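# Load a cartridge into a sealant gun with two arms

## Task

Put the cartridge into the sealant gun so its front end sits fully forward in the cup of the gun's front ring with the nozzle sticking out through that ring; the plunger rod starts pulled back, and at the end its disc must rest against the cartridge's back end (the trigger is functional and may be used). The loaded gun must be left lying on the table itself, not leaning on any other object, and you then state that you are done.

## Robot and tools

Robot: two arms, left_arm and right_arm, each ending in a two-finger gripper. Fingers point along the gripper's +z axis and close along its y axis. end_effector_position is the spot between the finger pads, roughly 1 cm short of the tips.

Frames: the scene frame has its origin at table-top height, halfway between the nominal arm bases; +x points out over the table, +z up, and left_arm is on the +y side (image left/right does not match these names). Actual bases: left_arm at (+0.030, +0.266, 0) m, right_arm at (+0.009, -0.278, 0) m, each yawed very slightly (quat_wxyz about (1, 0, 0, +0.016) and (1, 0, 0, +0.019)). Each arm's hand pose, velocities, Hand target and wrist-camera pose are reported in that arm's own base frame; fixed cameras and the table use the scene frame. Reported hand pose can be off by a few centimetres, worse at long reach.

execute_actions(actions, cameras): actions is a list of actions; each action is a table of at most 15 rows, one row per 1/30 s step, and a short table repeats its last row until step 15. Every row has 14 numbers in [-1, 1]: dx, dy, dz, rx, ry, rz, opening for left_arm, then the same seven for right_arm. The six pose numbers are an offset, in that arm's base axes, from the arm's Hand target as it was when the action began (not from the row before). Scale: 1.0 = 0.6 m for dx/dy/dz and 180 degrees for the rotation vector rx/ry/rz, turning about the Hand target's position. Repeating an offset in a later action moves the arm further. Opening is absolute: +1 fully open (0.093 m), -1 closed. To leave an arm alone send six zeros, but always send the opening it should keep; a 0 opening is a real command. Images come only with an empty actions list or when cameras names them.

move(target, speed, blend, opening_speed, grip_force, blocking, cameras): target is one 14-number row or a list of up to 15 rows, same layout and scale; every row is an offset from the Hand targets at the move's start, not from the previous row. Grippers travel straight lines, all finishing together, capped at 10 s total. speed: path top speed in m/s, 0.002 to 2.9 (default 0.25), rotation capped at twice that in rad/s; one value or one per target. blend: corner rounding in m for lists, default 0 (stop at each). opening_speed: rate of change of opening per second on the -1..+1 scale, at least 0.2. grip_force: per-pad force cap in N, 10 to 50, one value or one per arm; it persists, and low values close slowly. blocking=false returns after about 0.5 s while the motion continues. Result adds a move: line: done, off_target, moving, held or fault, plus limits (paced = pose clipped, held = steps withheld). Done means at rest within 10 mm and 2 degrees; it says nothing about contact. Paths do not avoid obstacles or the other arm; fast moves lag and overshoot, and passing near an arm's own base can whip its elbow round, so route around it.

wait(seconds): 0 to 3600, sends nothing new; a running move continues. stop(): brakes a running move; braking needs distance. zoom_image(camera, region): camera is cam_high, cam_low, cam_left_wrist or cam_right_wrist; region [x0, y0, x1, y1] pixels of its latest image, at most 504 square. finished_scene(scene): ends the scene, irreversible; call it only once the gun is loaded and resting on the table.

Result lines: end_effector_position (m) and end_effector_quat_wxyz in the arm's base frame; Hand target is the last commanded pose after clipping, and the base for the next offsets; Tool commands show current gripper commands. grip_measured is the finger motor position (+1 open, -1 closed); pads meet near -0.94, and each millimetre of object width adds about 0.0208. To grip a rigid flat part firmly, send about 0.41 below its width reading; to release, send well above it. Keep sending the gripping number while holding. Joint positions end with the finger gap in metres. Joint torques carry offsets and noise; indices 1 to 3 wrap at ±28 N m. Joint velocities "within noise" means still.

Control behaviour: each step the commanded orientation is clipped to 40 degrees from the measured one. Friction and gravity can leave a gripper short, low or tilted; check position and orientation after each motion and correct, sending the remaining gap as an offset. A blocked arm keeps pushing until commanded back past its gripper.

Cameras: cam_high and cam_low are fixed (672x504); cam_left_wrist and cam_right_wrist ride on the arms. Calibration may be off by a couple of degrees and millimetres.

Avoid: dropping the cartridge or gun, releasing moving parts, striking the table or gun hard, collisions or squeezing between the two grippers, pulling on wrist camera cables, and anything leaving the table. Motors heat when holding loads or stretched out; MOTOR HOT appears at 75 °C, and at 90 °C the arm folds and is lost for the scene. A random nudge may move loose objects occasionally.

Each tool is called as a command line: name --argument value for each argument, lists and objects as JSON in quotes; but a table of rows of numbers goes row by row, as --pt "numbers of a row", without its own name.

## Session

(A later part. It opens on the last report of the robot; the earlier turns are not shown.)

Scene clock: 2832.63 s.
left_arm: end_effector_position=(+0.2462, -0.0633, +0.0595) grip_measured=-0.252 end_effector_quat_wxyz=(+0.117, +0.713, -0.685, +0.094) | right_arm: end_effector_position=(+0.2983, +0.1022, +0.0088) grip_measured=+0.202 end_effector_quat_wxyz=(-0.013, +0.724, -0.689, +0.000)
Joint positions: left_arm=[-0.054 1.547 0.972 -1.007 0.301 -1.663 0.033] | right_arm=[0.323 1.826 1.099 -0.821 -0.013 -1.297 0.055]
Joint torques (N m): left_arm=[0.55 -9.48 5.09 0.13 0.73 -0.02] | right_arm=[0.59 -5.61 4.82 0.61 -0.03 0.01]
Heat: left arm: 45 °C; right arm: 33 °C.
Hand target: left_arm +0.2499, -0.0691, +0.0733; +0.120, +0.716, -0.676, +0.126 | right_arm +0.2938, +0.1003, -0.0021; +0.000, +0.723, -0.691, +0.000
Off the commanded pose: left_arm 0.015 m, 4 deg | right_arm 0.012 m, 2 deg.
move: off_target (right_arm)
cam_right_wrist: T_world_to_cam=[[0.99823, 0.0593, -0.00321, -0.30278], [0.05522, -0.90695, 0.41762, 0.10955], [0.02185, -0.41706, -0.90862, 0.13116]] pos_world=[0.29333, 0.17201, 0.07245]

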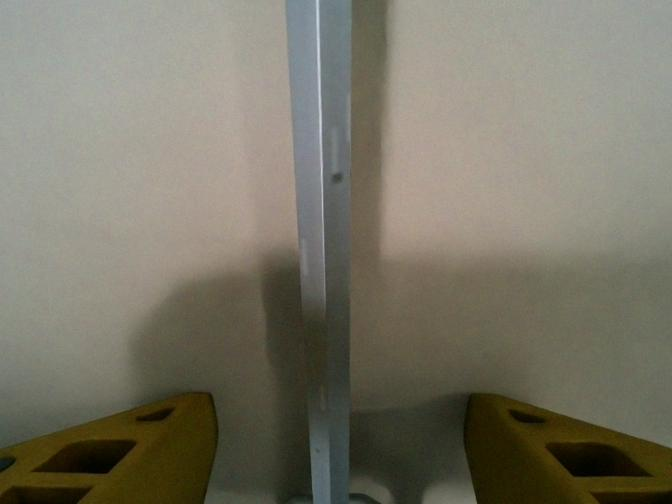

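move --pt "0 0 0 0 0 0 -0.35 -0.004 0.0 0.0117 0 0 0 0.2" --pt "0 0 0 0 0 0 -0.35 -0.004 0.0 0.0117 0 0 0 -0.95" --speed 0.03 --opening_speed 0.8 --cameras '["cam_right_wrist", "cam_left_wrist", "cam_high"]'

Scene clock: 2854.90 s.
left_arm: end_effector_position=(+0.2462, -0.0633, +0.0595) grip_measured=-0.252 end_effector_quat_wxyz=(+0.117, +0.714, -0.684, +0.094) | right_arm: end_effector_position=(+0.2974, +0.1025, +0.0088) grip_measured=-0.932 end_effector_quat_wxyz=(-0.011, +0.725, -0.689, +0.000)
Joint positions: left_arm=[-0.054 1.547 0.972 -1.007 0.301 -1.665 0.033] | right_arm=[0.327 1.826 1.099 -0.824 -0.01 -1.294 0]
Joint torques (N m): left_arm=[0.55 -9.51 5.08 0.13 0.73 -0.01] | right_arm=[0.57 -7.1 5.24 0.39 -0.08 -0.02]
Motor temperatures (°C): left_arm=[24 45 38 24 26 25 30] | right_arm=[24 29 31 32 21 25 23]
Heat: left arm: 45 °C; right arm: 32 °C.
Hand target: left_arm +0.2499, -0.0691, +0.0733; +0.120, +0.716, -0.676, +0.126 | right_arm +0.2914, +0.1003, +0.0049; +0.000, +0.723, -0.690, +0.000
Off the commanded pose: left_arm 0.015 m, 4 deg | right_arm 0.007 m, 1 deg.
move: done
cam_left_wrist: T_world_to_cam=[[0.99829, 0.02694, -0.05192, -0.23691], [0.05466, -0.74571, 0.66402, -0.06139], [-0.02083, -0.66573, -0.74591, 0.09488]] pos_world=[0.24184, 0.02376, 0.09923]
cam_right_wrist: T_world_to_cam=[[0.99816, 0.06039, -0.00537, -0.30202], [0.05703, -0.90529, 0.42095, 0.10908], [0.02056, -0.42048, -0.90707, 0.13207]] pos_world=[0.29253, 0.17252, 0.07226]
Images, in order (width x height): cam_high 672x504, cam_left_wrist 672x504, cam_right_wrist 672x504.

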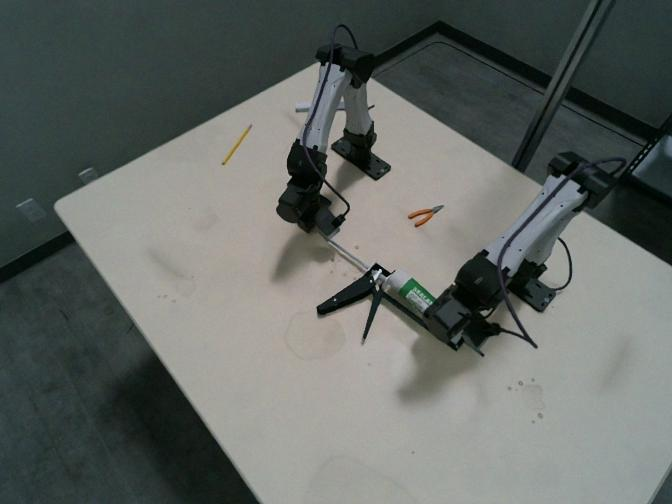

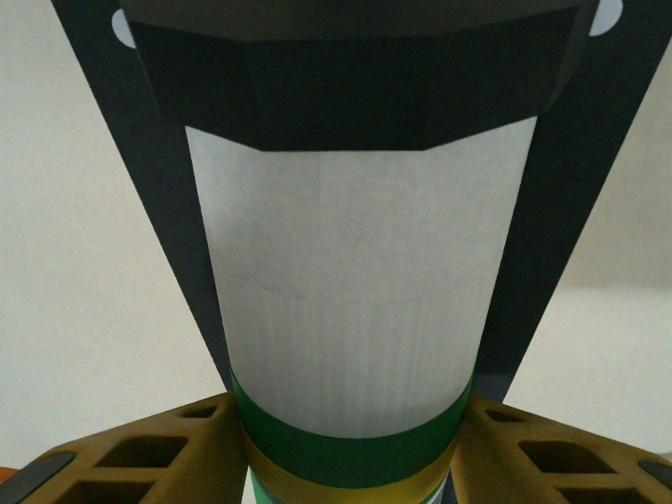

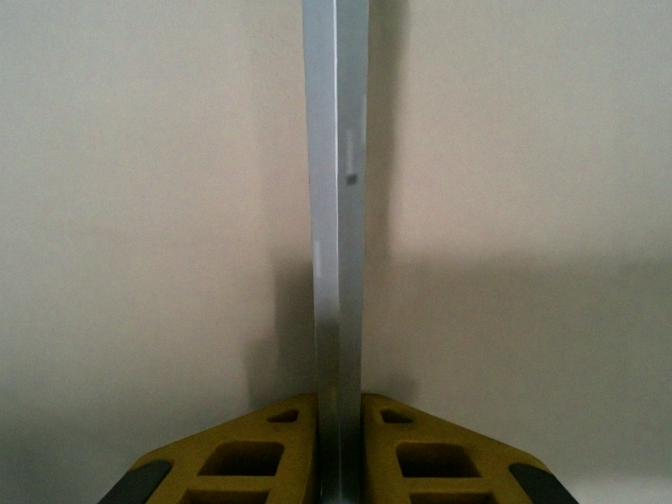

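move --pt "0 0 0 0 0 0 -0.35 -0.0317 0.0 0.0417 0 0 -0.0133 -0.95" --speed 0.05 --cameras '["cam_right_wrist", "cam_left_wrist", "cam_high", "cam_low"]'

Scene clock: 2905.43 s.
left_arm: end_effector_position=(+0.2467, -0.0628, +0.0593) grip_measured=-0.252 end_effector_quat_wxyz=(+0.117, +0.714, -0.684, +0.094) | right_arm: end_effector_position=(+0.2752, +0.0998, +0.0216) grip_measured=-0.949 end_effector_quat_wxyz=(+0.008, +0.708, -0.706, -0.003)
Joint positions: left_arm=[-0.052 1.547 0.971 -1.004 0.301 -1.665 0.033] | right_arm=[0.348 1.758 1.072 -0.9 0.001 -1.225 0]
Joint torques (N m): left_arm=[0.34 -9.5 5.12 0.11 0.73 -0.01] | right_arm=[0.47 -9.83 5.9 0.24 -0.21 -0.11]
Heat: left arm: 45 °C; right arm: 31 °C.
Hand target: left_arm +0.2499, -0.0691, +0.0733; +0.120, +0.716, -0.676, +0.126 | right_arm +0.2724, +0.1004, +0.0300; +0.000, +0.709, -0.705, +0.000
Off the commanded pose: left_arm 0.016 m, 4 deg | right_arm 0.009 m, 1 deg.
move: done
cam_left_wrist: T_world_to_cam=[[0.99832, 0.02923, -0.05009, -0.23748], [0.05516, -0.7455, 0.66422, -0.06105], [-0.01793, -0.66587, -0.74585, 0.09436]] pos_world=[0.24213, 0.02426, 0.09903]
cam_right_wrist: T_world_to_cam=[[0.99923, 0.01186, -0.03739, -0.27447], [0.02711, -0.89762, 0.43994, 0.10955], [-0.02834, -0.44062, -0.89725, 0.1582]] pos_world=[0.27577, 0.1713, 0.08349]

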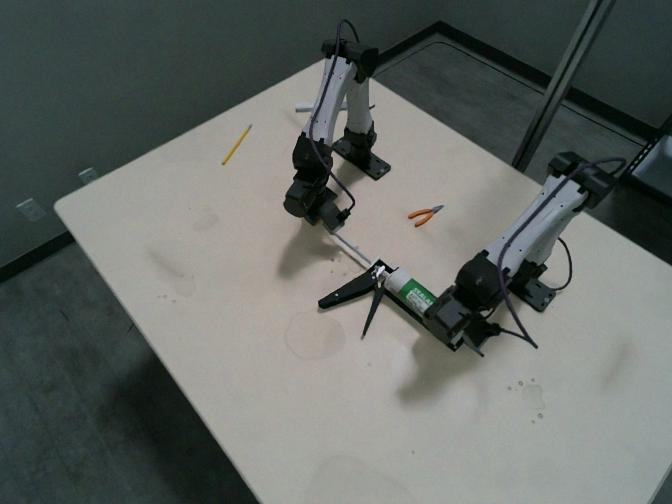

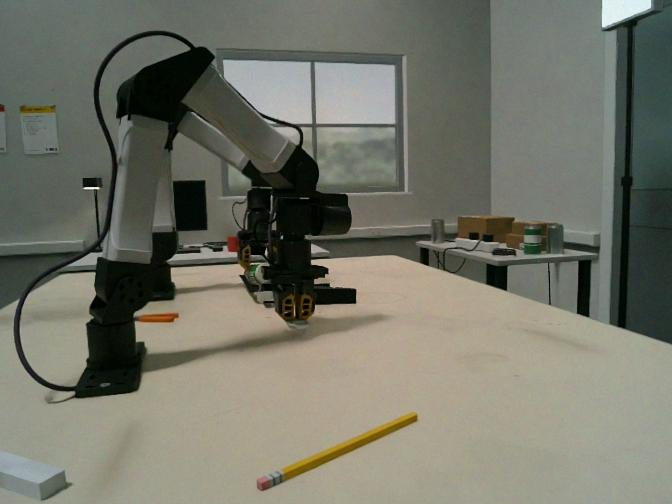

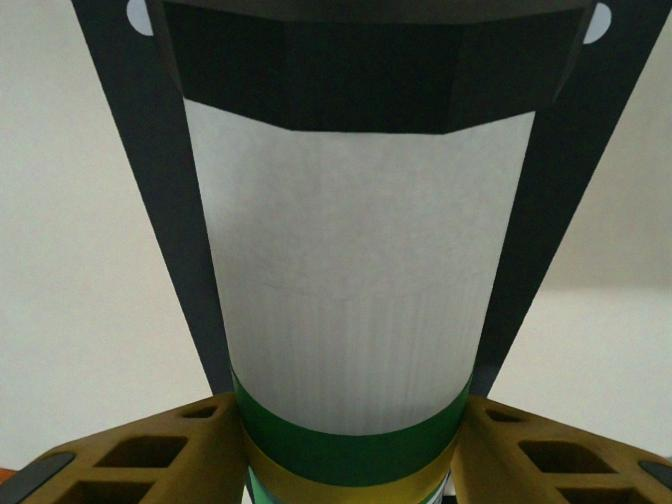

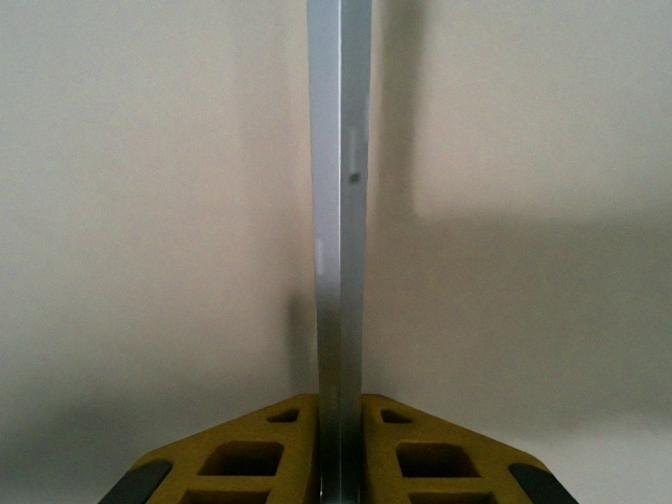

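zoom_image --camera "cam_high" --region '[360, 250, 420, 305]'

zoom_image --camera "cam_low" --region '[225, 235, 345, 325]'

zoom_image --camera "cam_left_wrist" --region '[120, 0, 620, 200]'

Scaled by 8.400 from the camera's image (finer frame: 960x720).

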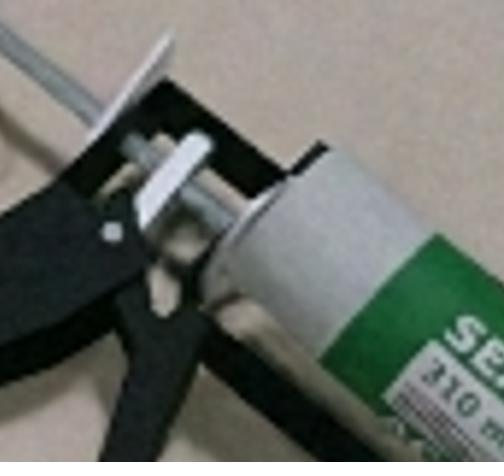

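Scaled by 4.200 from the camera's image (finer frame: 960x720).

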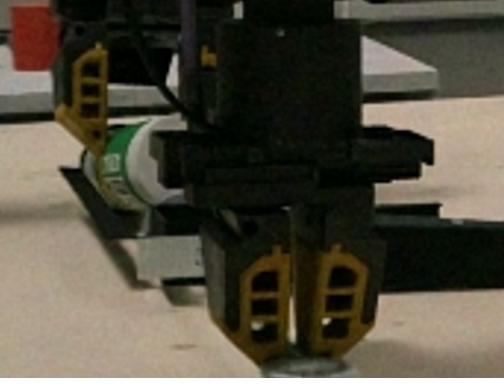

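Scaled by 1.008 from the camera's image (finer frame: 960x720).

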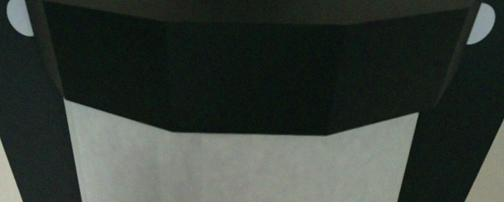

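move --pt "0 0.005 0.0042 0 0 0 -0.35 0.01 0.0 0.0 0 0 0.004 -0.95" --speed 0.03 --cameras '["cam_left_wrist", "cam_high"]'

zoom_image --camera "cam_left_wrist" --region '[120, 0, 620, 200]'

zoom_image --camera "cam_high" --region '[360, 250, 420, 305]'

Scene clock: 2999.17 s.
left_arm: end_effector_position=(+0.2471, -0.0622, +0.0597) grip_measured=-0.252 end_effector_quat_wxyz=(+0.119, +0.716, -0.681, +0.097) | right_arm: end_effector_position=(+0.2750, +0.0997, +0.0216) grip_measured=-0.949 end_effector_quat_wxyz=(+0.008, +0.708, -0.706, -0.003)
Joint positions: left_arm=[-0.045 1.547 0.971 -1.004 0.309 -1.665 0.033] | right_arm=[0.348 1.758 1.072 -0.902 0.001 -1.224 0]
Joint torques (N m): left_arm=[0.81 -9.73 5.74 -0.02 0.64 0.11] | right_arm=[-0.05 -8.2 8.36 0.21 -0.19 -0.32]
Motor temperatures (°C): left_arm=[24 45 38 24 26 25 30] | right_arm=[24 39 32 26 21 25 26]
Heat: left arm: 45 °C; right arm: 39 °C.
Hand target: left_arm +0.2499, -0.0661, +0.0758; +0.120, +0.716, -0.676, +0.126 | right_arm +0.2785, +0.1004, +0.0300; +0.000, +0.713, -0.701, +0.000
Off the commanded pose: left_arm 0.017 m, 3 deg | right_arm 0.009 m, 1 deg.
move: off_target (left_arm)
cam_left_wrist: T_world_to_cam=[[0.99808, 0.03574, -0.0506, -0.23736], [0.06046, -0.74028, 0.66957, -0.06224], [-0.01353, -0.67134, -0.74102, 0.09334]] pos_world=[0.24193, 0.02507, 0.09883]
Images, in order (width x height): cam_high 672x504, cam_left_wrist 672x504.

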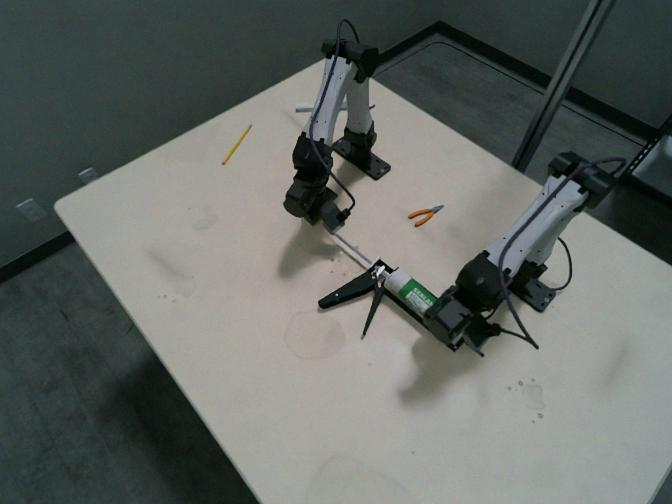

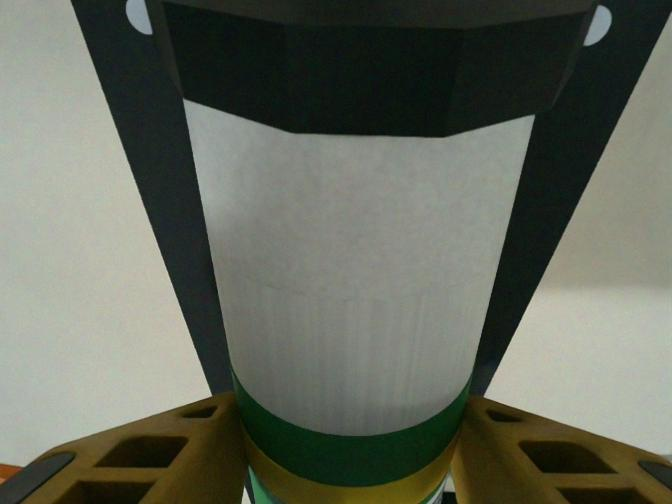

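Scaled by 1.008 from the camera's image (finer frame: 960x720).

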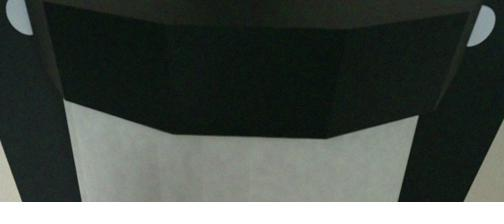

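Scaled by 8.400 from the camera's image (finer frame: 960x720).

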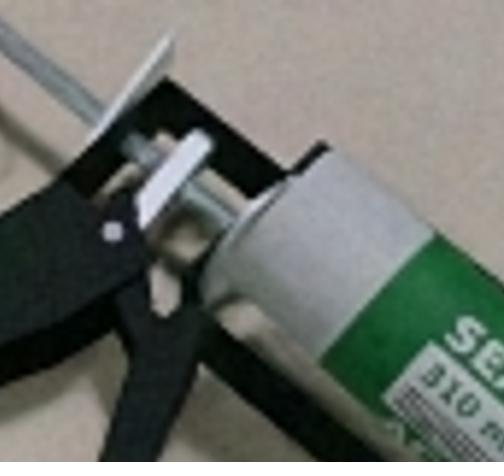

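zoom_image --camera "cam_high" --region '[378, 262, 408, 292]'

Scaled by 16.800 from the camera's image (finer frame: 960x720).

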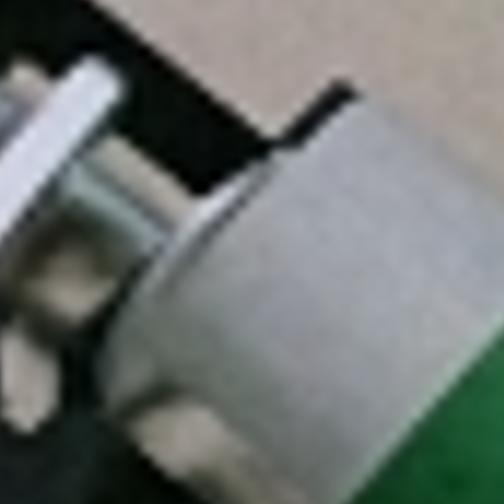

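move --pt "0 0.0 0.0083 0 0 0 -0.35 0.0 0.0 0.0 0 0 0 -0.95" --speed 0.03 --cameras '["cam_left_wrist"]'

Scene clock: 3083.20 s.
left_arm: end_effector_position=(+0.2459, -0.0621, +0.0610) grip_measured=-0.252 end_effector_quat_wxyz=(+0.119, +0.716, -0.681, +0.097) | right_arm: end_effector_position=(+0.2750, +0.0997, +0.0216) grip_measured=-0.949 end_effector_quat_wxyz=(+0.008, +0.708, -0.706, -0.003)
Joint positions: left_arm=[-0.044 1.542 0.971 -1.01 0.309 -1.665 0.033] | right_arm=[0.348 1.758 1.072 -0.902 0.001 -1.224 0]
Joint torques (N m): left_arm=[0.75 -9.72 6.91 -0.14 0.65 0.11] | right_arm=[-0.03 -8.23 8.17 0.2 -0.2 -0.32]
Motor temperatures (°C): left_arm=[24 46 39 24 25 25 30] | right_arm=[24 38 37 25 21 25 27]
Heat: left arm: 46 °C; right arm: 38 °C.
Hand target: left_arm +0.2499, -0.0660, +0.0808; +0.120, +0.716, -0.676, +0.126 | right_arm +0.2785, +0.1004, +0.0300; +0.000, +0.713, -0.701, +0.000
Off the commanded pose: left_arm 0.021 m, 3 deg | right_arm 0.009 m, 1 deg.
move: off_target (left_arm)
cam_left_wrist: T_world_to_cam=[[0.99803, 0.03614, -0.05136, -0.23603], [0.06126, -0.74031, 0.66946, -0.06308], [-0.01383, -0.67129, -0.74107, 0.09449]] pos_world=[0.24074, 0.02527, 0.10013]

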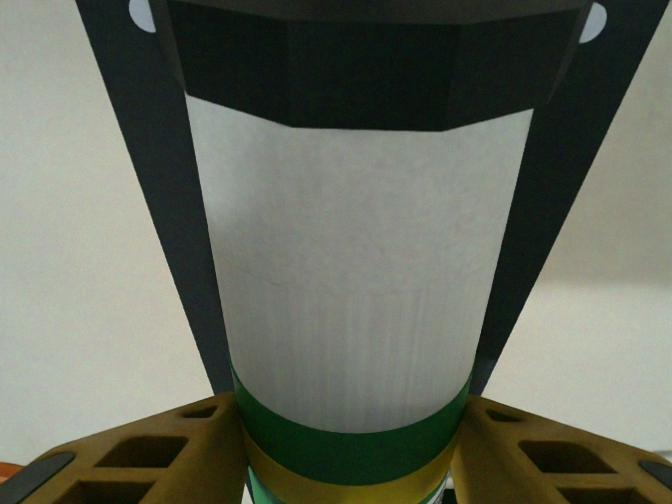

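move --pt "0 0.0 0.0 0.0333 0.0015 0 -0.35 0.0 0.0 0.0 0 0 0 -0.95" --speed 0.05 --cameras '["cam_left_wrist"]'

Scene clock: 3098.87 s.
left_arm: end_effector_position=(+0.2410, -0.0633, +0.0578) grip_measured=-0.252 end_effector_quat_wxyz=(+0.099, +0.719, -0.685, +0.064) | right_arm: end_effector_position=(+0.2740, +0.0994, +0.0216) grip_measured=-0.949 end_effector_quat_wxyz=(+0.010, +0.710, -0.704, -0.004)
Joint positions: left_arm=[-0.099 1.542 0.971 -1.02 0.235 -1.717 0.033] | right_arm=[0.348 1.758 1.072 -0.906 0.001 -1.23 0]
Joint torques (N m): left_arm=[-0.53 -9.83 8.51 -0.2 0.22 -0.01] | right_arm=[-0.14 -8.23 8.18 0.23 -0.17 -0.25]
Heat: left arm: 46 °C; right arm: 38 °C.
Hand target: left_arm +0.2499, -0.0660, +0.0808; +0.084, +0.721, -0.682, +0.089 | right_arm +0.2784, +0.1004, +0.0300; +0.000, +0.713, -0.701, +0.000
Off the commanded pose: left_arm 0.025 m, 3 deg | right_arm 0.010 m, 1 deg.
move: off_target (left_arm)
cam_left_wrist: T_world_to_cam=[[0.99712, 0.03532, -0.06716, -0.23017], [0.06906, -0.78899, 0.61051, -0.06307], [-0.03143, -0.61339, -0.78916, 0.1019]] pos_world=[0.23706, 0.02087, 0.10346]

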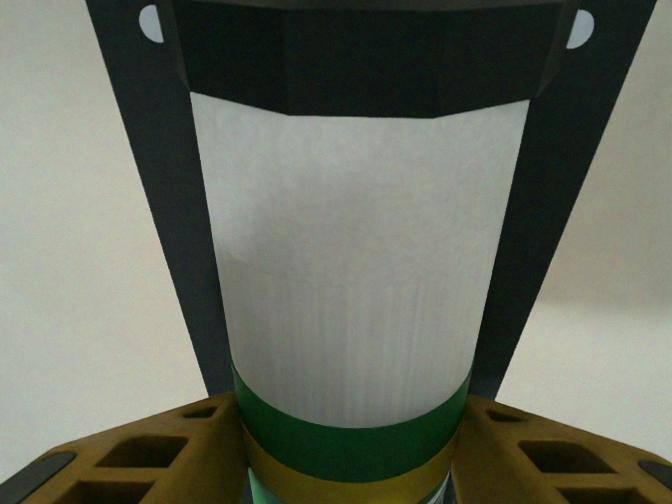

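move --pt "0.0 0.0017 -0.0275 0 0 0 -0.35 0.0 0.0 0.0 0 0 0 -0.95" --speed 0.05

Scene clock: 3177.80 s.
left_arm: end_effector_position=(+0.2433, -0.0631, +0.0554) grip_measured=-0.252 end_effector_quat_wxyz=(+0.094, +0.719, -0.685, +0.069) | right_arm: end_effector_position=(+0.2740, +0.0994, +0.0216) grip_measured=-0.949 end_effector_quat_wxyz=(+0.010, +0.710, -0.704, -0.004)
Joint positions: left_arm=[-0.099 1.542 0.962 -0.998 0.233 -1.717 0.033] | right_arm=[0.348 1.758 1.072 -0.906 0.001 -1.23 0]
Joint torques (N m): left_arm=[-0.13 -8.12 5.35 0.24 0.23 0.01] | right_arm=[-0.06 -8.21 8.25 0.22 -0.18 -0.26]
Motor temperatures (°C): left_arm=[24 47 45 24 25 25 30] | right_arm=[24 39 38 23 21 25 27]
Heat: left arm: 47 °C; right arm: 39 °C.
Hand target: left_arm +0.2499, -0.0650, +0.0643; +0.084, +0.722, -0.682, +0.089 | right_arm +0.2784, +0.1004, +0.0300; +0.000, +0.713, -0.701, +0.000
Off the commanded pose: left_arm 0.011 m, 3 deg | right_arm 0.010 m, 1 deg.
move: off_target (left_arm)

move --pt "-0.0025 0.0017 -0.0067 0.0183 -0.0044 0 -0.35 0.0 0.0 0.0 0 0 0 -0.95" --speed 0.05 --cameras '["cam_left_wrist"]'

Scene clock: 3190.07 s.
left_arm: end_effector_position=(+0.2428, -0.0630, +0.0494) grip_measured=-0.252 end_effector_quat_wxyz=(+0.073, +0.720, -0.688, +0.055) | right_arm: end_effector_position=(+0.2740, +0.0994, +0.0216) grip_measured=-0.949 end_effector_quat_wxyz=(+0.010, +0.710, -0.704, -0.004)
Joint positions: left_arm=[-0.131 1.542 0.943 -0.971 0.183 -1.749 0.033] | right_arm=[0.348 1.758 1.072 -0.906 0.001 -1.23 0]
Joint torques (N m): left_arm=[-0.39 -9.2 5.16 0.19 0.07 -0.02] | right_arm=[-0.14 -8.21 8.18 0.24 -0.18 -0.25]
Heat: left arm: 46 °C; right arm: 40 °C.
Hand target: left_arm +0.2485, -0.0640, +0.0603; +0.058, +0.723, -0.684, +0.074 | right_arm +0.2784, +0.1004, +0.0300; +0.000, +0.713, -0.701, +0.000
Off the commanded pose: left_arm 0.012 m, 3 deg | right_arm 0.010 m, 1 deg.
move: off_target (left_arm)
cam_left_wrist: T_world_to_cam=[[0.99837, 0.03621, -0.04413, -0.23395], [0.05496, -0.8187, 0.57158, -0.05444], [-0.01543, -0.57307, -0.81936, 0.09563]] pos_world=[0.23803, 0.0187, 0.09915]

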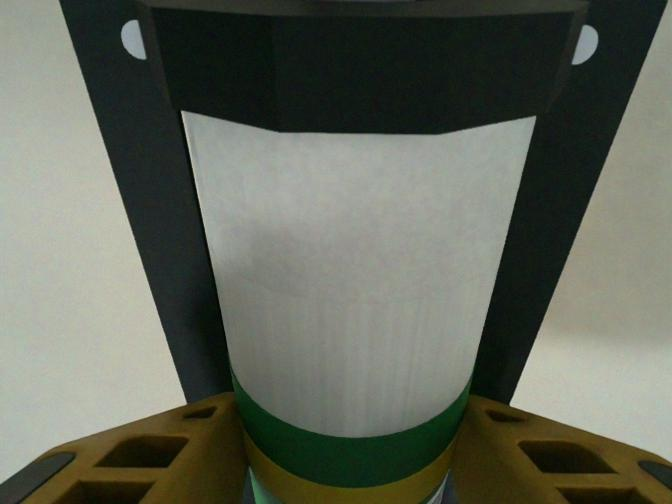

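execute_actions --actions '[]' --cameras '["cam_high", "cam_low"]'

zoom_image --camera "cam_high" --region '[350, 250, 490, 355]'

zoom_image --camera "cam_high" --region '[378, 262, 408, 292]'

zoom_image --camera "cam_low" --region '[225, 235, 345, 325]'

Scene clock: 3217.43 s.
left_arm: end_effector_position=(+0.2429, -0.0631, +0.0494) grip_measured=-0.252 end_effector_quat_wxyz=(+0.073, +0.720, -0.688, +0.055) | right_arm: end_effector_position=(+0.2740, +0.0994, +0.0216) grip_measured=-0.949 end_effector_quat_wxyz=(+0.010, +0.710, -0.704, -0.004)
Joint positions: left_arm=[-0.131 1.542 0.943 -0.97 0.183 -1.749 0.033] | right_arm=[0.348 1.758 1.072 -0.906 0.001 -1.23 0]
Joint velocities: within noise
Joint torques (N m): left_arm=[-0.38 -9.18 5.18 0.2 0.07 -0.01] | right_arm=[-0.09 -8.12 8.24 0.23 -0.18 -0.27]
Motor temperatures (°C): left_arm=[24 46 40 24 24 25 30] | right_arm=[24 40 39 23 21 25 28]
Heat: left arm: 46 °C; right arm: 40 °C.
Hand target: left_arm +0.2484, -0.0640, +0.0603; +0.058, +0.723, -0.684, +0.074 | right_arm +0.2784, +0.1004, +0.0300; +0.000, +0.713, -0.701, +0.000
Tool commands: left_gripper/opening=-0.35 right_gripper/opening=-0.95
Off the commanded pose: left_arm 0.012 m, 3 deg | right_arm 0.010 m, 1 deg.
Images, in order (width x height): cam_high 672x504, cam_low 672x504.

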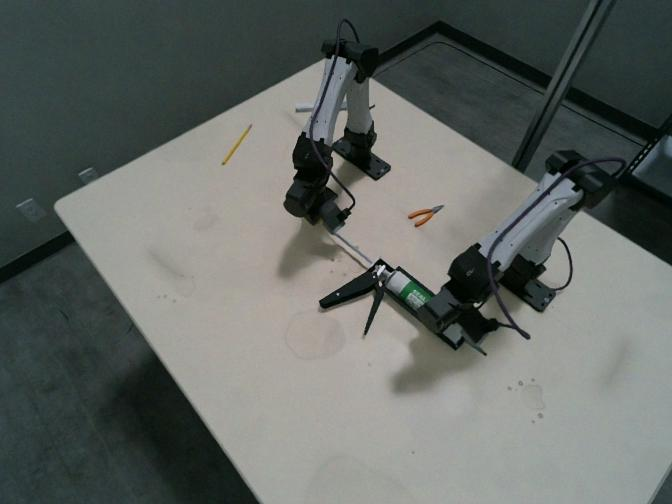

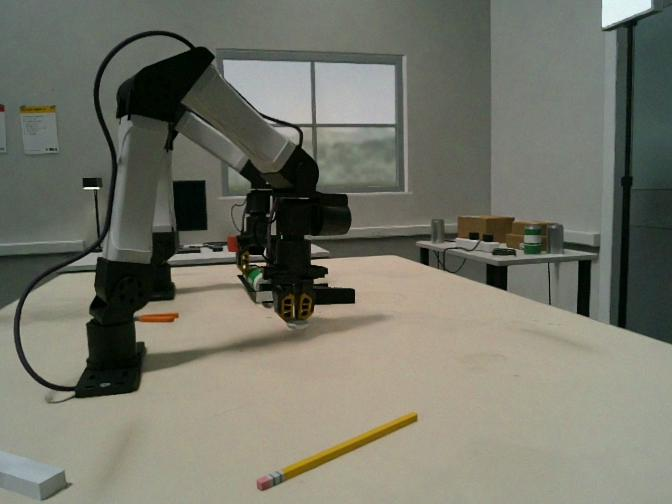

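Scaled by 3.600 from the camera's image (finer frame: 960x720).

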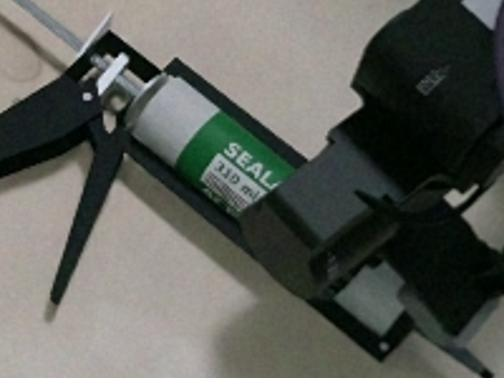

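Scaled by 16.800 from the camera's image (finer frame: 960x720).

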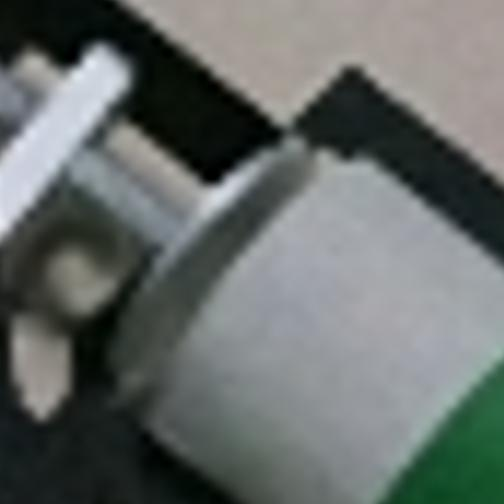

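Scaled by 4.200 from the camera's image (finer frame: 960x720).

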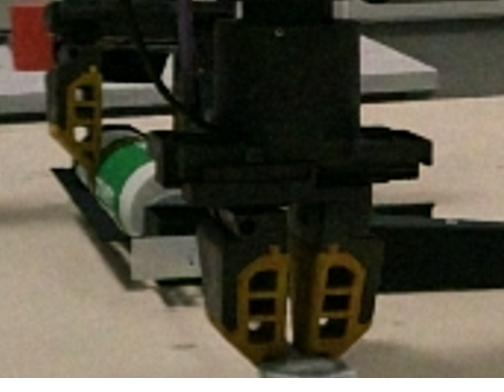

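move --pt "-0.0017 0.0017 -0.0058 0.0167 -0.004 0 -0.35 0.0 0.0 0.0 0 0 0 -0.95" --speed 0.04 --cameras '["cam_left_wrist", "cam_high"]'

zoom_image --camera "cam_high" --region '[350, 250, 490, 355]'

Scene clock: 3241.07 s.
left_arm: end_effector_position=(+0.2418, -0.0631, +0.0459) grip_measured=-0.252 end_effector_quat_wxyz=(+0.053, +0.720, -0.691, +0.043) | right_arm: end_effector_position=(+0.2740, +0.0994, +0.0216) grip_measured=-0.949 end_effector_quat_wxyz=(+0.010, +0.710, -0.704, -0.004)
Joint positions: left_arm=[-0.164 1.536 0.929 -0.953 0.136 -1.776 0.033] | right_arm=[0.348 1.758 1.072 -0.906 0.001 -1.23 0]
Joint torques (N m): left_arm=[-0.4 -9.32 5.09 0.22 -0.06 -0.06] | right_arm=[-0.14 -8.23 8.32 0.25 -0.17 -0.25]
Heat: left arm: 46 °C; right arm: 40 °C.
Hand target: left_arm +0.2475, -0.0629, +0.0569; +0.035, +0.724, -0.687, +0.061 | right_arm +0.2784, +0.1004, +0.0300; +0.000, +0.713, -0.701, +0.000
Off the commanded pose: left_arm 0.012 m, 3 deg | right_arm 0.010 m, 1 deg.
move: off_target (left_arm)
cam_left_wrist: T_world_to_cam=[[0.99897, 0.03286, -0.03121, -0.23401], [0.04445, -0.84456, 0.53362, -0.04982], [-0.00883, -0.53446, -0.84515, 0.09473]] pos_world=[0.23682, 0.01624, 0.09935]
Images, in order (width x height): cam_high 672x504, cam_left_wrist 672x504.

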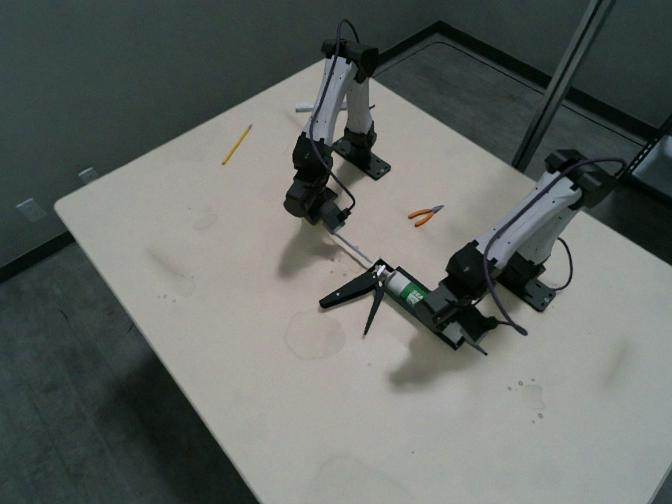

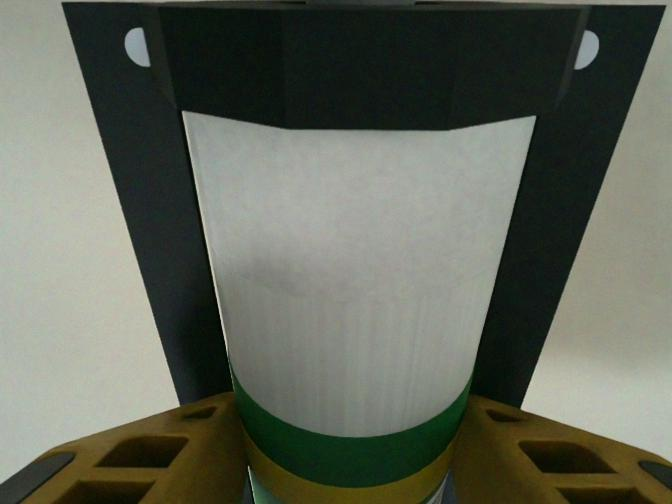

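Scaled by 3.600 from the camera's image (finer frame: 960x720).

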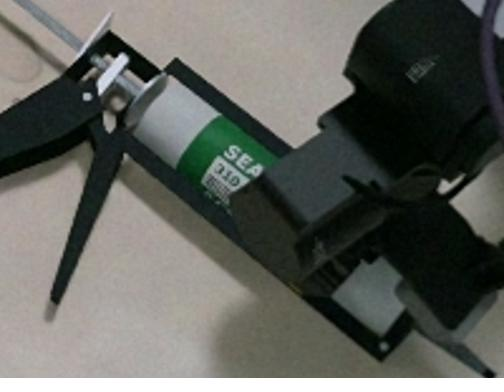

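move --pt "0 0 0 0 0 0 0.3 0.0 0.0 0.0 0 0 0 -0.95" --opening_speed 0.25 --cameras '["cam_left_wrist", "cam_high"]'

zoom_image --camera "cam_high" --region '[350, 250, 490, 355]'

Scene clock: 3257.60 s.
left_arm: end_effector_position=(+0.2430, -0.0632, +0.0503) grip_measured=+0.297 end_effector_quat_wxyz=(+0.047, +0.720, -0.691, +0.050) | right_arm: end_effector_position=(+0.2740, +0.0994, +0.0216) grip_measured=-0.949 end_effector_quat_wxyz=(+0.010, +0.710, -0.704, -0.004)
Joint positions: left_arm=[-0.165 1.517 0.929 -0.953 0.135 -1.778 0.059] | right_arm=[0.348 1.758 1.072 -0.906 0.001 -1.23 0]
Joint torques (N m): left_arm=[-0.4 -7.5 5.16 0.26 -0.05 -0.02] | right_arm=[-0.06 -8.17 8.27 0.25 -0.21 -0.26]
Heat: left arm: 46 °C; right arm: 41 °C.
Hand target: left_arm +0.2474, -0.0630, +0.0569; +0.035, +0.724, -0.687, +0.061 | right_arm +0.2784, +0.1004, +0.0300; +0.000, +0.713, -0.701, +0.000
Off the commanded pose: left_arm 0.008 m, 2 deg | right_arm 0.010 m, 1 deg.
move: done
cam_left_wrist: T_world_to_cam=[[0.99934, 0.03403, -0.01254, -0.23609], [0.03545, -0.84347, 0.536, -0.05014], [0.00767, -0.53609, -0.84412, 0.0942]] pos_world=[0.23699, 0.01625, 0.10343]
Images, in order (width x height): cam_high 672x504, cam_left_wrist 672x504.

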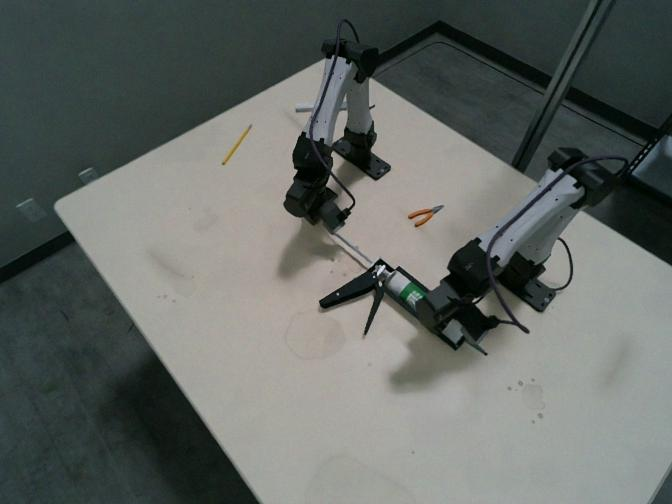

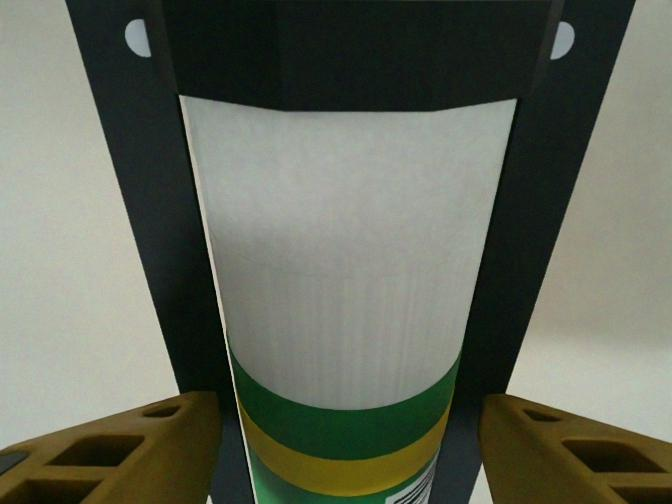

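Scaled by 3.600 from the camera's image (finer frame: 960x720).

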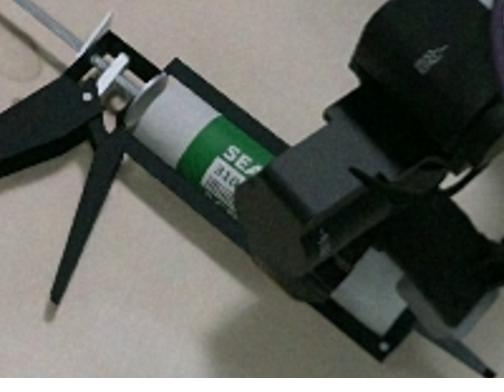

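move --pt "0 0 0.1167 0 0 0 0.5 0.0 0.0 0.0 0 0 0 -0.95" --speed 0.08 --cameras '["cam_left_wrist", "cam_high"]'

zoom_image --camera "cam_high" --region '[350, 250, 490, 355]'

Scene clock: 3265.87 s.
left_arm: end_effector_position=(+0.2438, -0.0634, +0.1154) grip_measured=+0.498 end_effector_quat_wxyz=(+0.047, +0.720, -0.691, +0.050) | right_arm: end_effector_position=(+0.2740, +0.0994, +0.0216) grip_measured=-0.949 end_effector_quat_wxyz=(+0.010, +0.710, -0.704, -0.004)
Joint positions: left_arm=[-0.165 1.466 1.147 -1.222 0.135 -1.779 0.069] | right_arm=[0.348 1.758 1.072 -0.906 0.001 -1.23 0]
Joint torques (N m): left_arm=[-0.43 -7.13 7.17 0.09 -0.06 -0.02] | right_arm=[-0.17 -8.21 8.17 0.25 -0.19 -0.25]
Heat: left arm: 45 °C; right arm: 41 °C.
Hand target: left_arm +0.2474, -0.0630, +0.1268; +0.035, +0.724, -0.687, +0.061 | right_arm +0.2784, +0.1004, +0.0300; +0.000, +0.713, -0.701, +0.000
Off the commanded pose: left_arm 0.012 m, 2 deg | right_arm 0.010 m, 1 deg.
move: off_target (left_arm)
cam_left_wrist: T_world_to_cam=[[0.99931, 0.03484, -0.01258, -0.23597], [0.03615, -0.84344, 0.53601, -0.08531], [0.00807, -0.53609, -0.84412, 0.149]] pos_world=[0.23769, 0.01614, 0.16853]
Images, in order (width x height): cam_high 672x504, cam_left_wrist 672x504.

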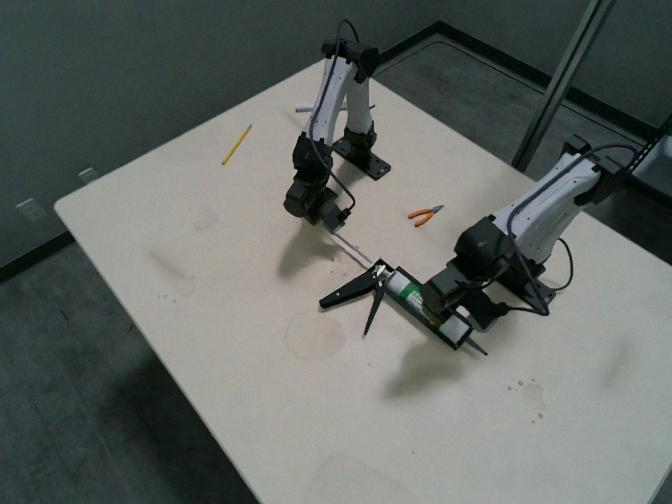

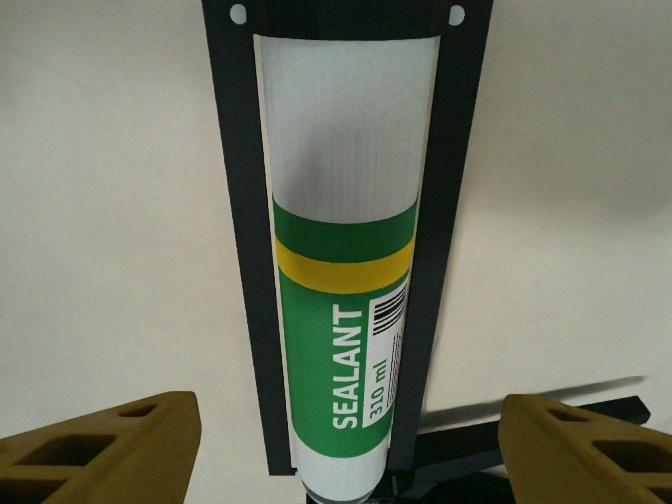

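Scaled by 3.600 from the camera's image (finer frame: 960x720).

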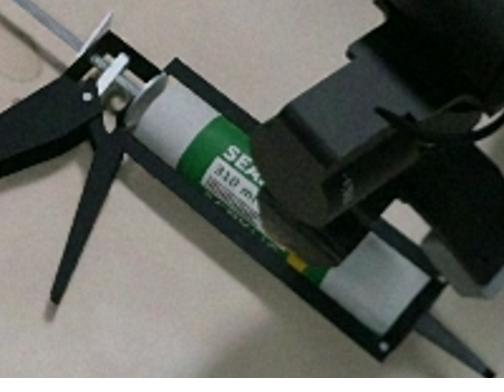

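execute_actions --actions '[]' --cameras '["all"]'

Scene clock: 3294.97 s.
left_arm: end_effector_position=(+0.2436, -0.0633, +0.1154) grip_measured=+0.498 end_effector_quat_wxyz=(+0.047, +0.720, -0.691, +0.050) | right_arm: end_effector_position=(+0.2740, +0.0994, +0.0216) grip_measured=-0.949 end_effector_quat_wxyz=(+0.010, +0.710, -0.704, -0.004)
Joint positions: left_arm=[-0.165 1.466 1.147 -1.223 0.135 -1.779 0.069] | right_arm=[0.348 1.758 1.072 -0.906 0.001 -1.23 0]
Joint velocities: within noise
Joint torques (N m): left_arm=[-0.4 -7.1 7.17 0.09 -0.06 -0.02] | right_arm=[-0.12 -8.29 8.21 0.22 -0.18 -0.27]
Motor temperatures (°C): left_arm=[24 43 39 24 24 25 28] | right_arm=[24 41 40 22 21 25 28]
Heat: left arm: 43 °C; right arm: 41 °C.
Hand target: left_arm +0.2474, -0.0629, +0.1268; +0.035, +0.724, -0.687, +0.061 | right_arm +0.2784, +0.1004, +0.0300; +0.000, +0.713, -0.701, +0.000
Tool commands: left_gripper/opening=+0.5 right_gripper/opening=-0.95
Off the commanded pose: left_arm 0.012 m, 2 deg | right_arm 0.010 m, 1 deg.
camera_calibration:
cam_left_wrist: T_world_to_cam=[[0.9993, 0.0348, -0.01337, -0.23564], [0.03655, -0.84351, 0.53586, -0.08537], [0.00737, -0.53598, -0.8442, 0.14918]] pos_world=[0.23749, 0.01614, 0.16853]
cam_right_wrist: T_world_to_cam=[[0.99895, 0.01747, -0.04241, -0.27365], [0.03441, -0.89669, 0.44132, 0.10708], [-0.03032, -0.44232, -0.89635, 0.15871]] pos_world=[0.27448, 0.171, 0.08339]

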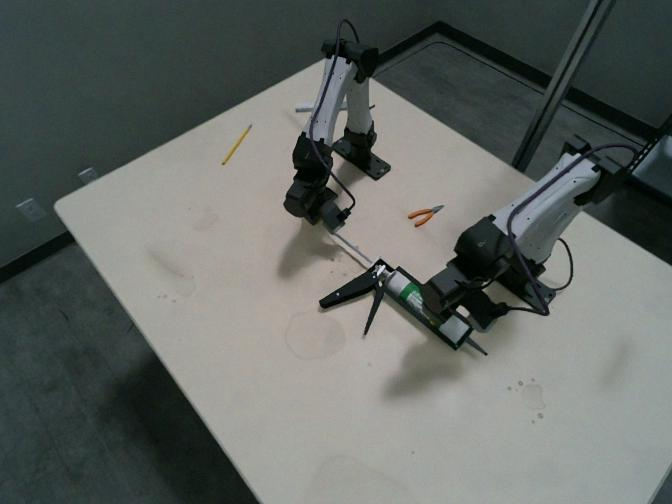

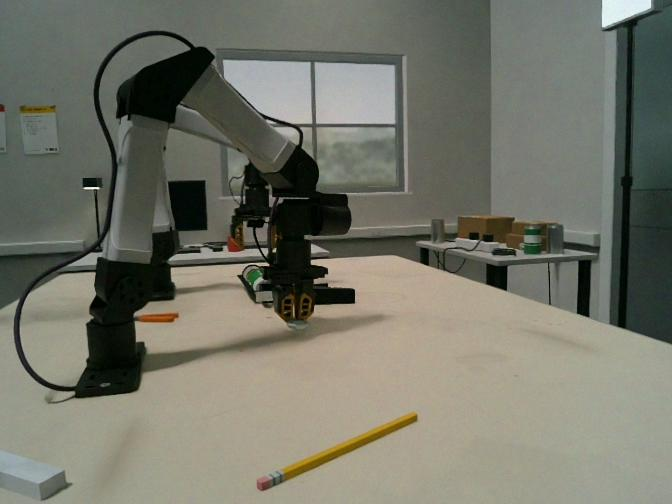

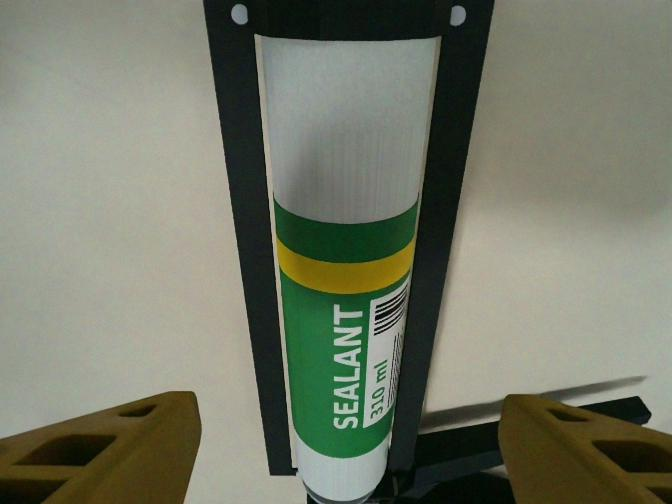

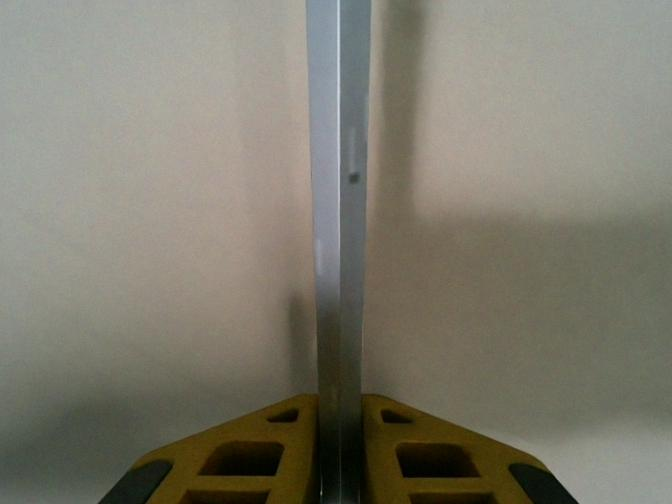

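move --target '[0,0,0,0,0,0,0.5,0,0.0133,0,0,0,0,-0.95]' --speed 0.04 --cameras '["cam_high","cam_left_wrist"]'

zoom_image --camera "cam_high" --region '[350, 250, 490, 355]'

Scene clock: 3316.90 s.
left_arm: end_effector_position=(+0.2436, -0.0633, +0.1154) grip_measured=+0.498 end_effector_quat_wxyz=(+0.047, +0.720, -0.691, +0.050) | right_arm: end_effector_position=(+0.2719, +0.1016, +0.0217) grip_measured=-0.949 end_effector_quat_wxyz=(+0.013, +0.712, -0.702, -0.003)
Joint positions: left_arm=[-0.165 1.466 1.147 -1.223 0.135 -1.779 0.069] | right_arm=[0.361 1.758 1.072 -0.911 0.005 -1.223 0]
Joint torques (N m): left_arm=[-0.42 -7.13 7.17 0.09 -0.06 -0.02] | right_arm=[1.07 -7.41 9.36 0.26 -0.24 -0.06]
Heat: left arm: 42 °C; right arm: 41 °C.
Hand target: left_arm +0.2474, -0.0630, +0.1268; +0.035, +0.724, -0.687, +0.061 | right_arm +0.2784, +0.1083, +0.0300; +0.000, +0.713, -0.701, +0.000
Off the commanded pose: left_arm 0.012 m, 2 deg | right_arm 0.013 m, 2 deg.
move: off_target (right_arm)
cam_left_wrist: T_world_to_cam=[[0.9993, 0.0348, -0.01337, -0.23564], [0.03655, -0.84351, 0.53586, -0.08537], [0.00737, -0.53598, -0.8442, 0.14918]] pos_world=[0.23749, 0.01614, 0.16853]

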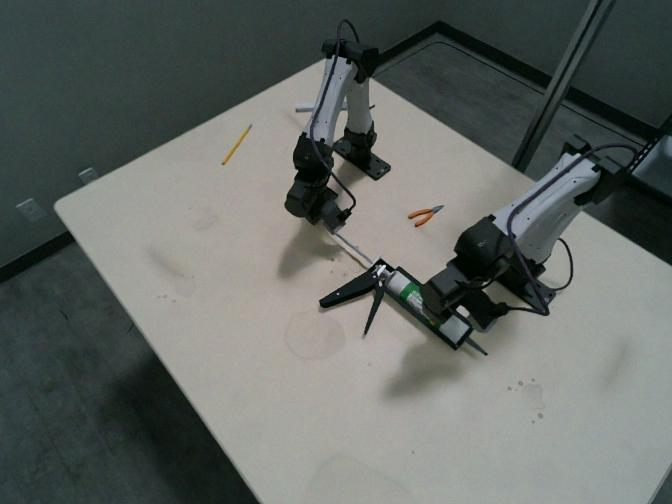

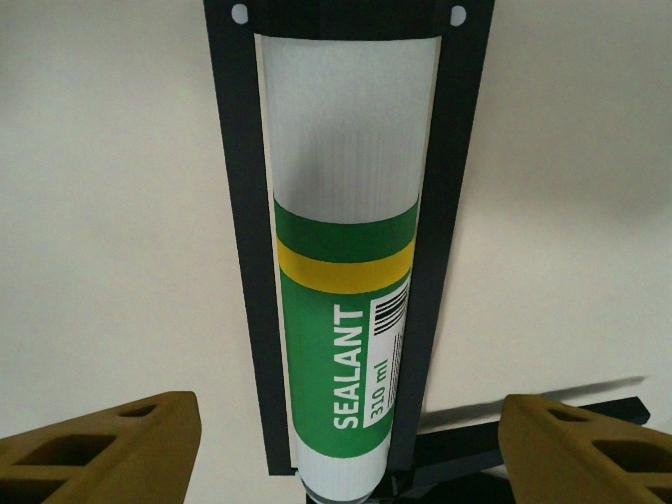

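Scaled by 3.600 from the camera's image (finer frame: 960x720).

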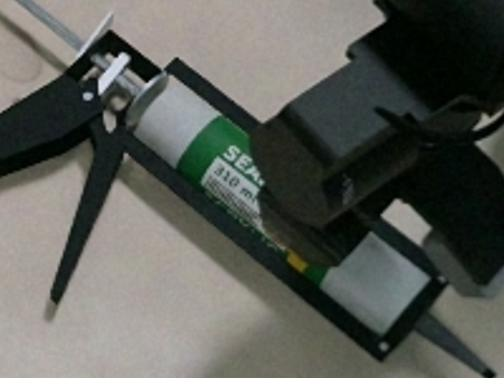

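zoom_image --camera "cam_high" --region '[370, 255, 412, 297]'

Scaled by 12.000 from the camera's image (finer frame: 960x720).

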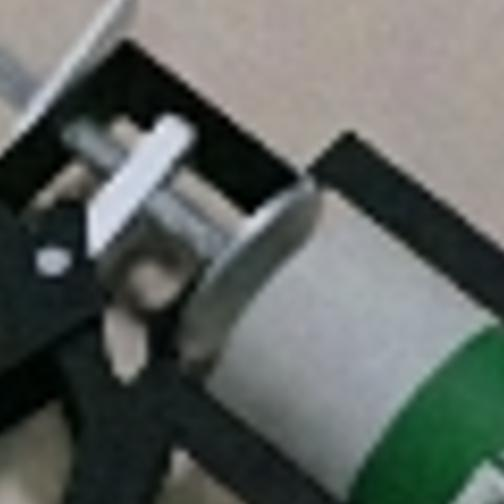

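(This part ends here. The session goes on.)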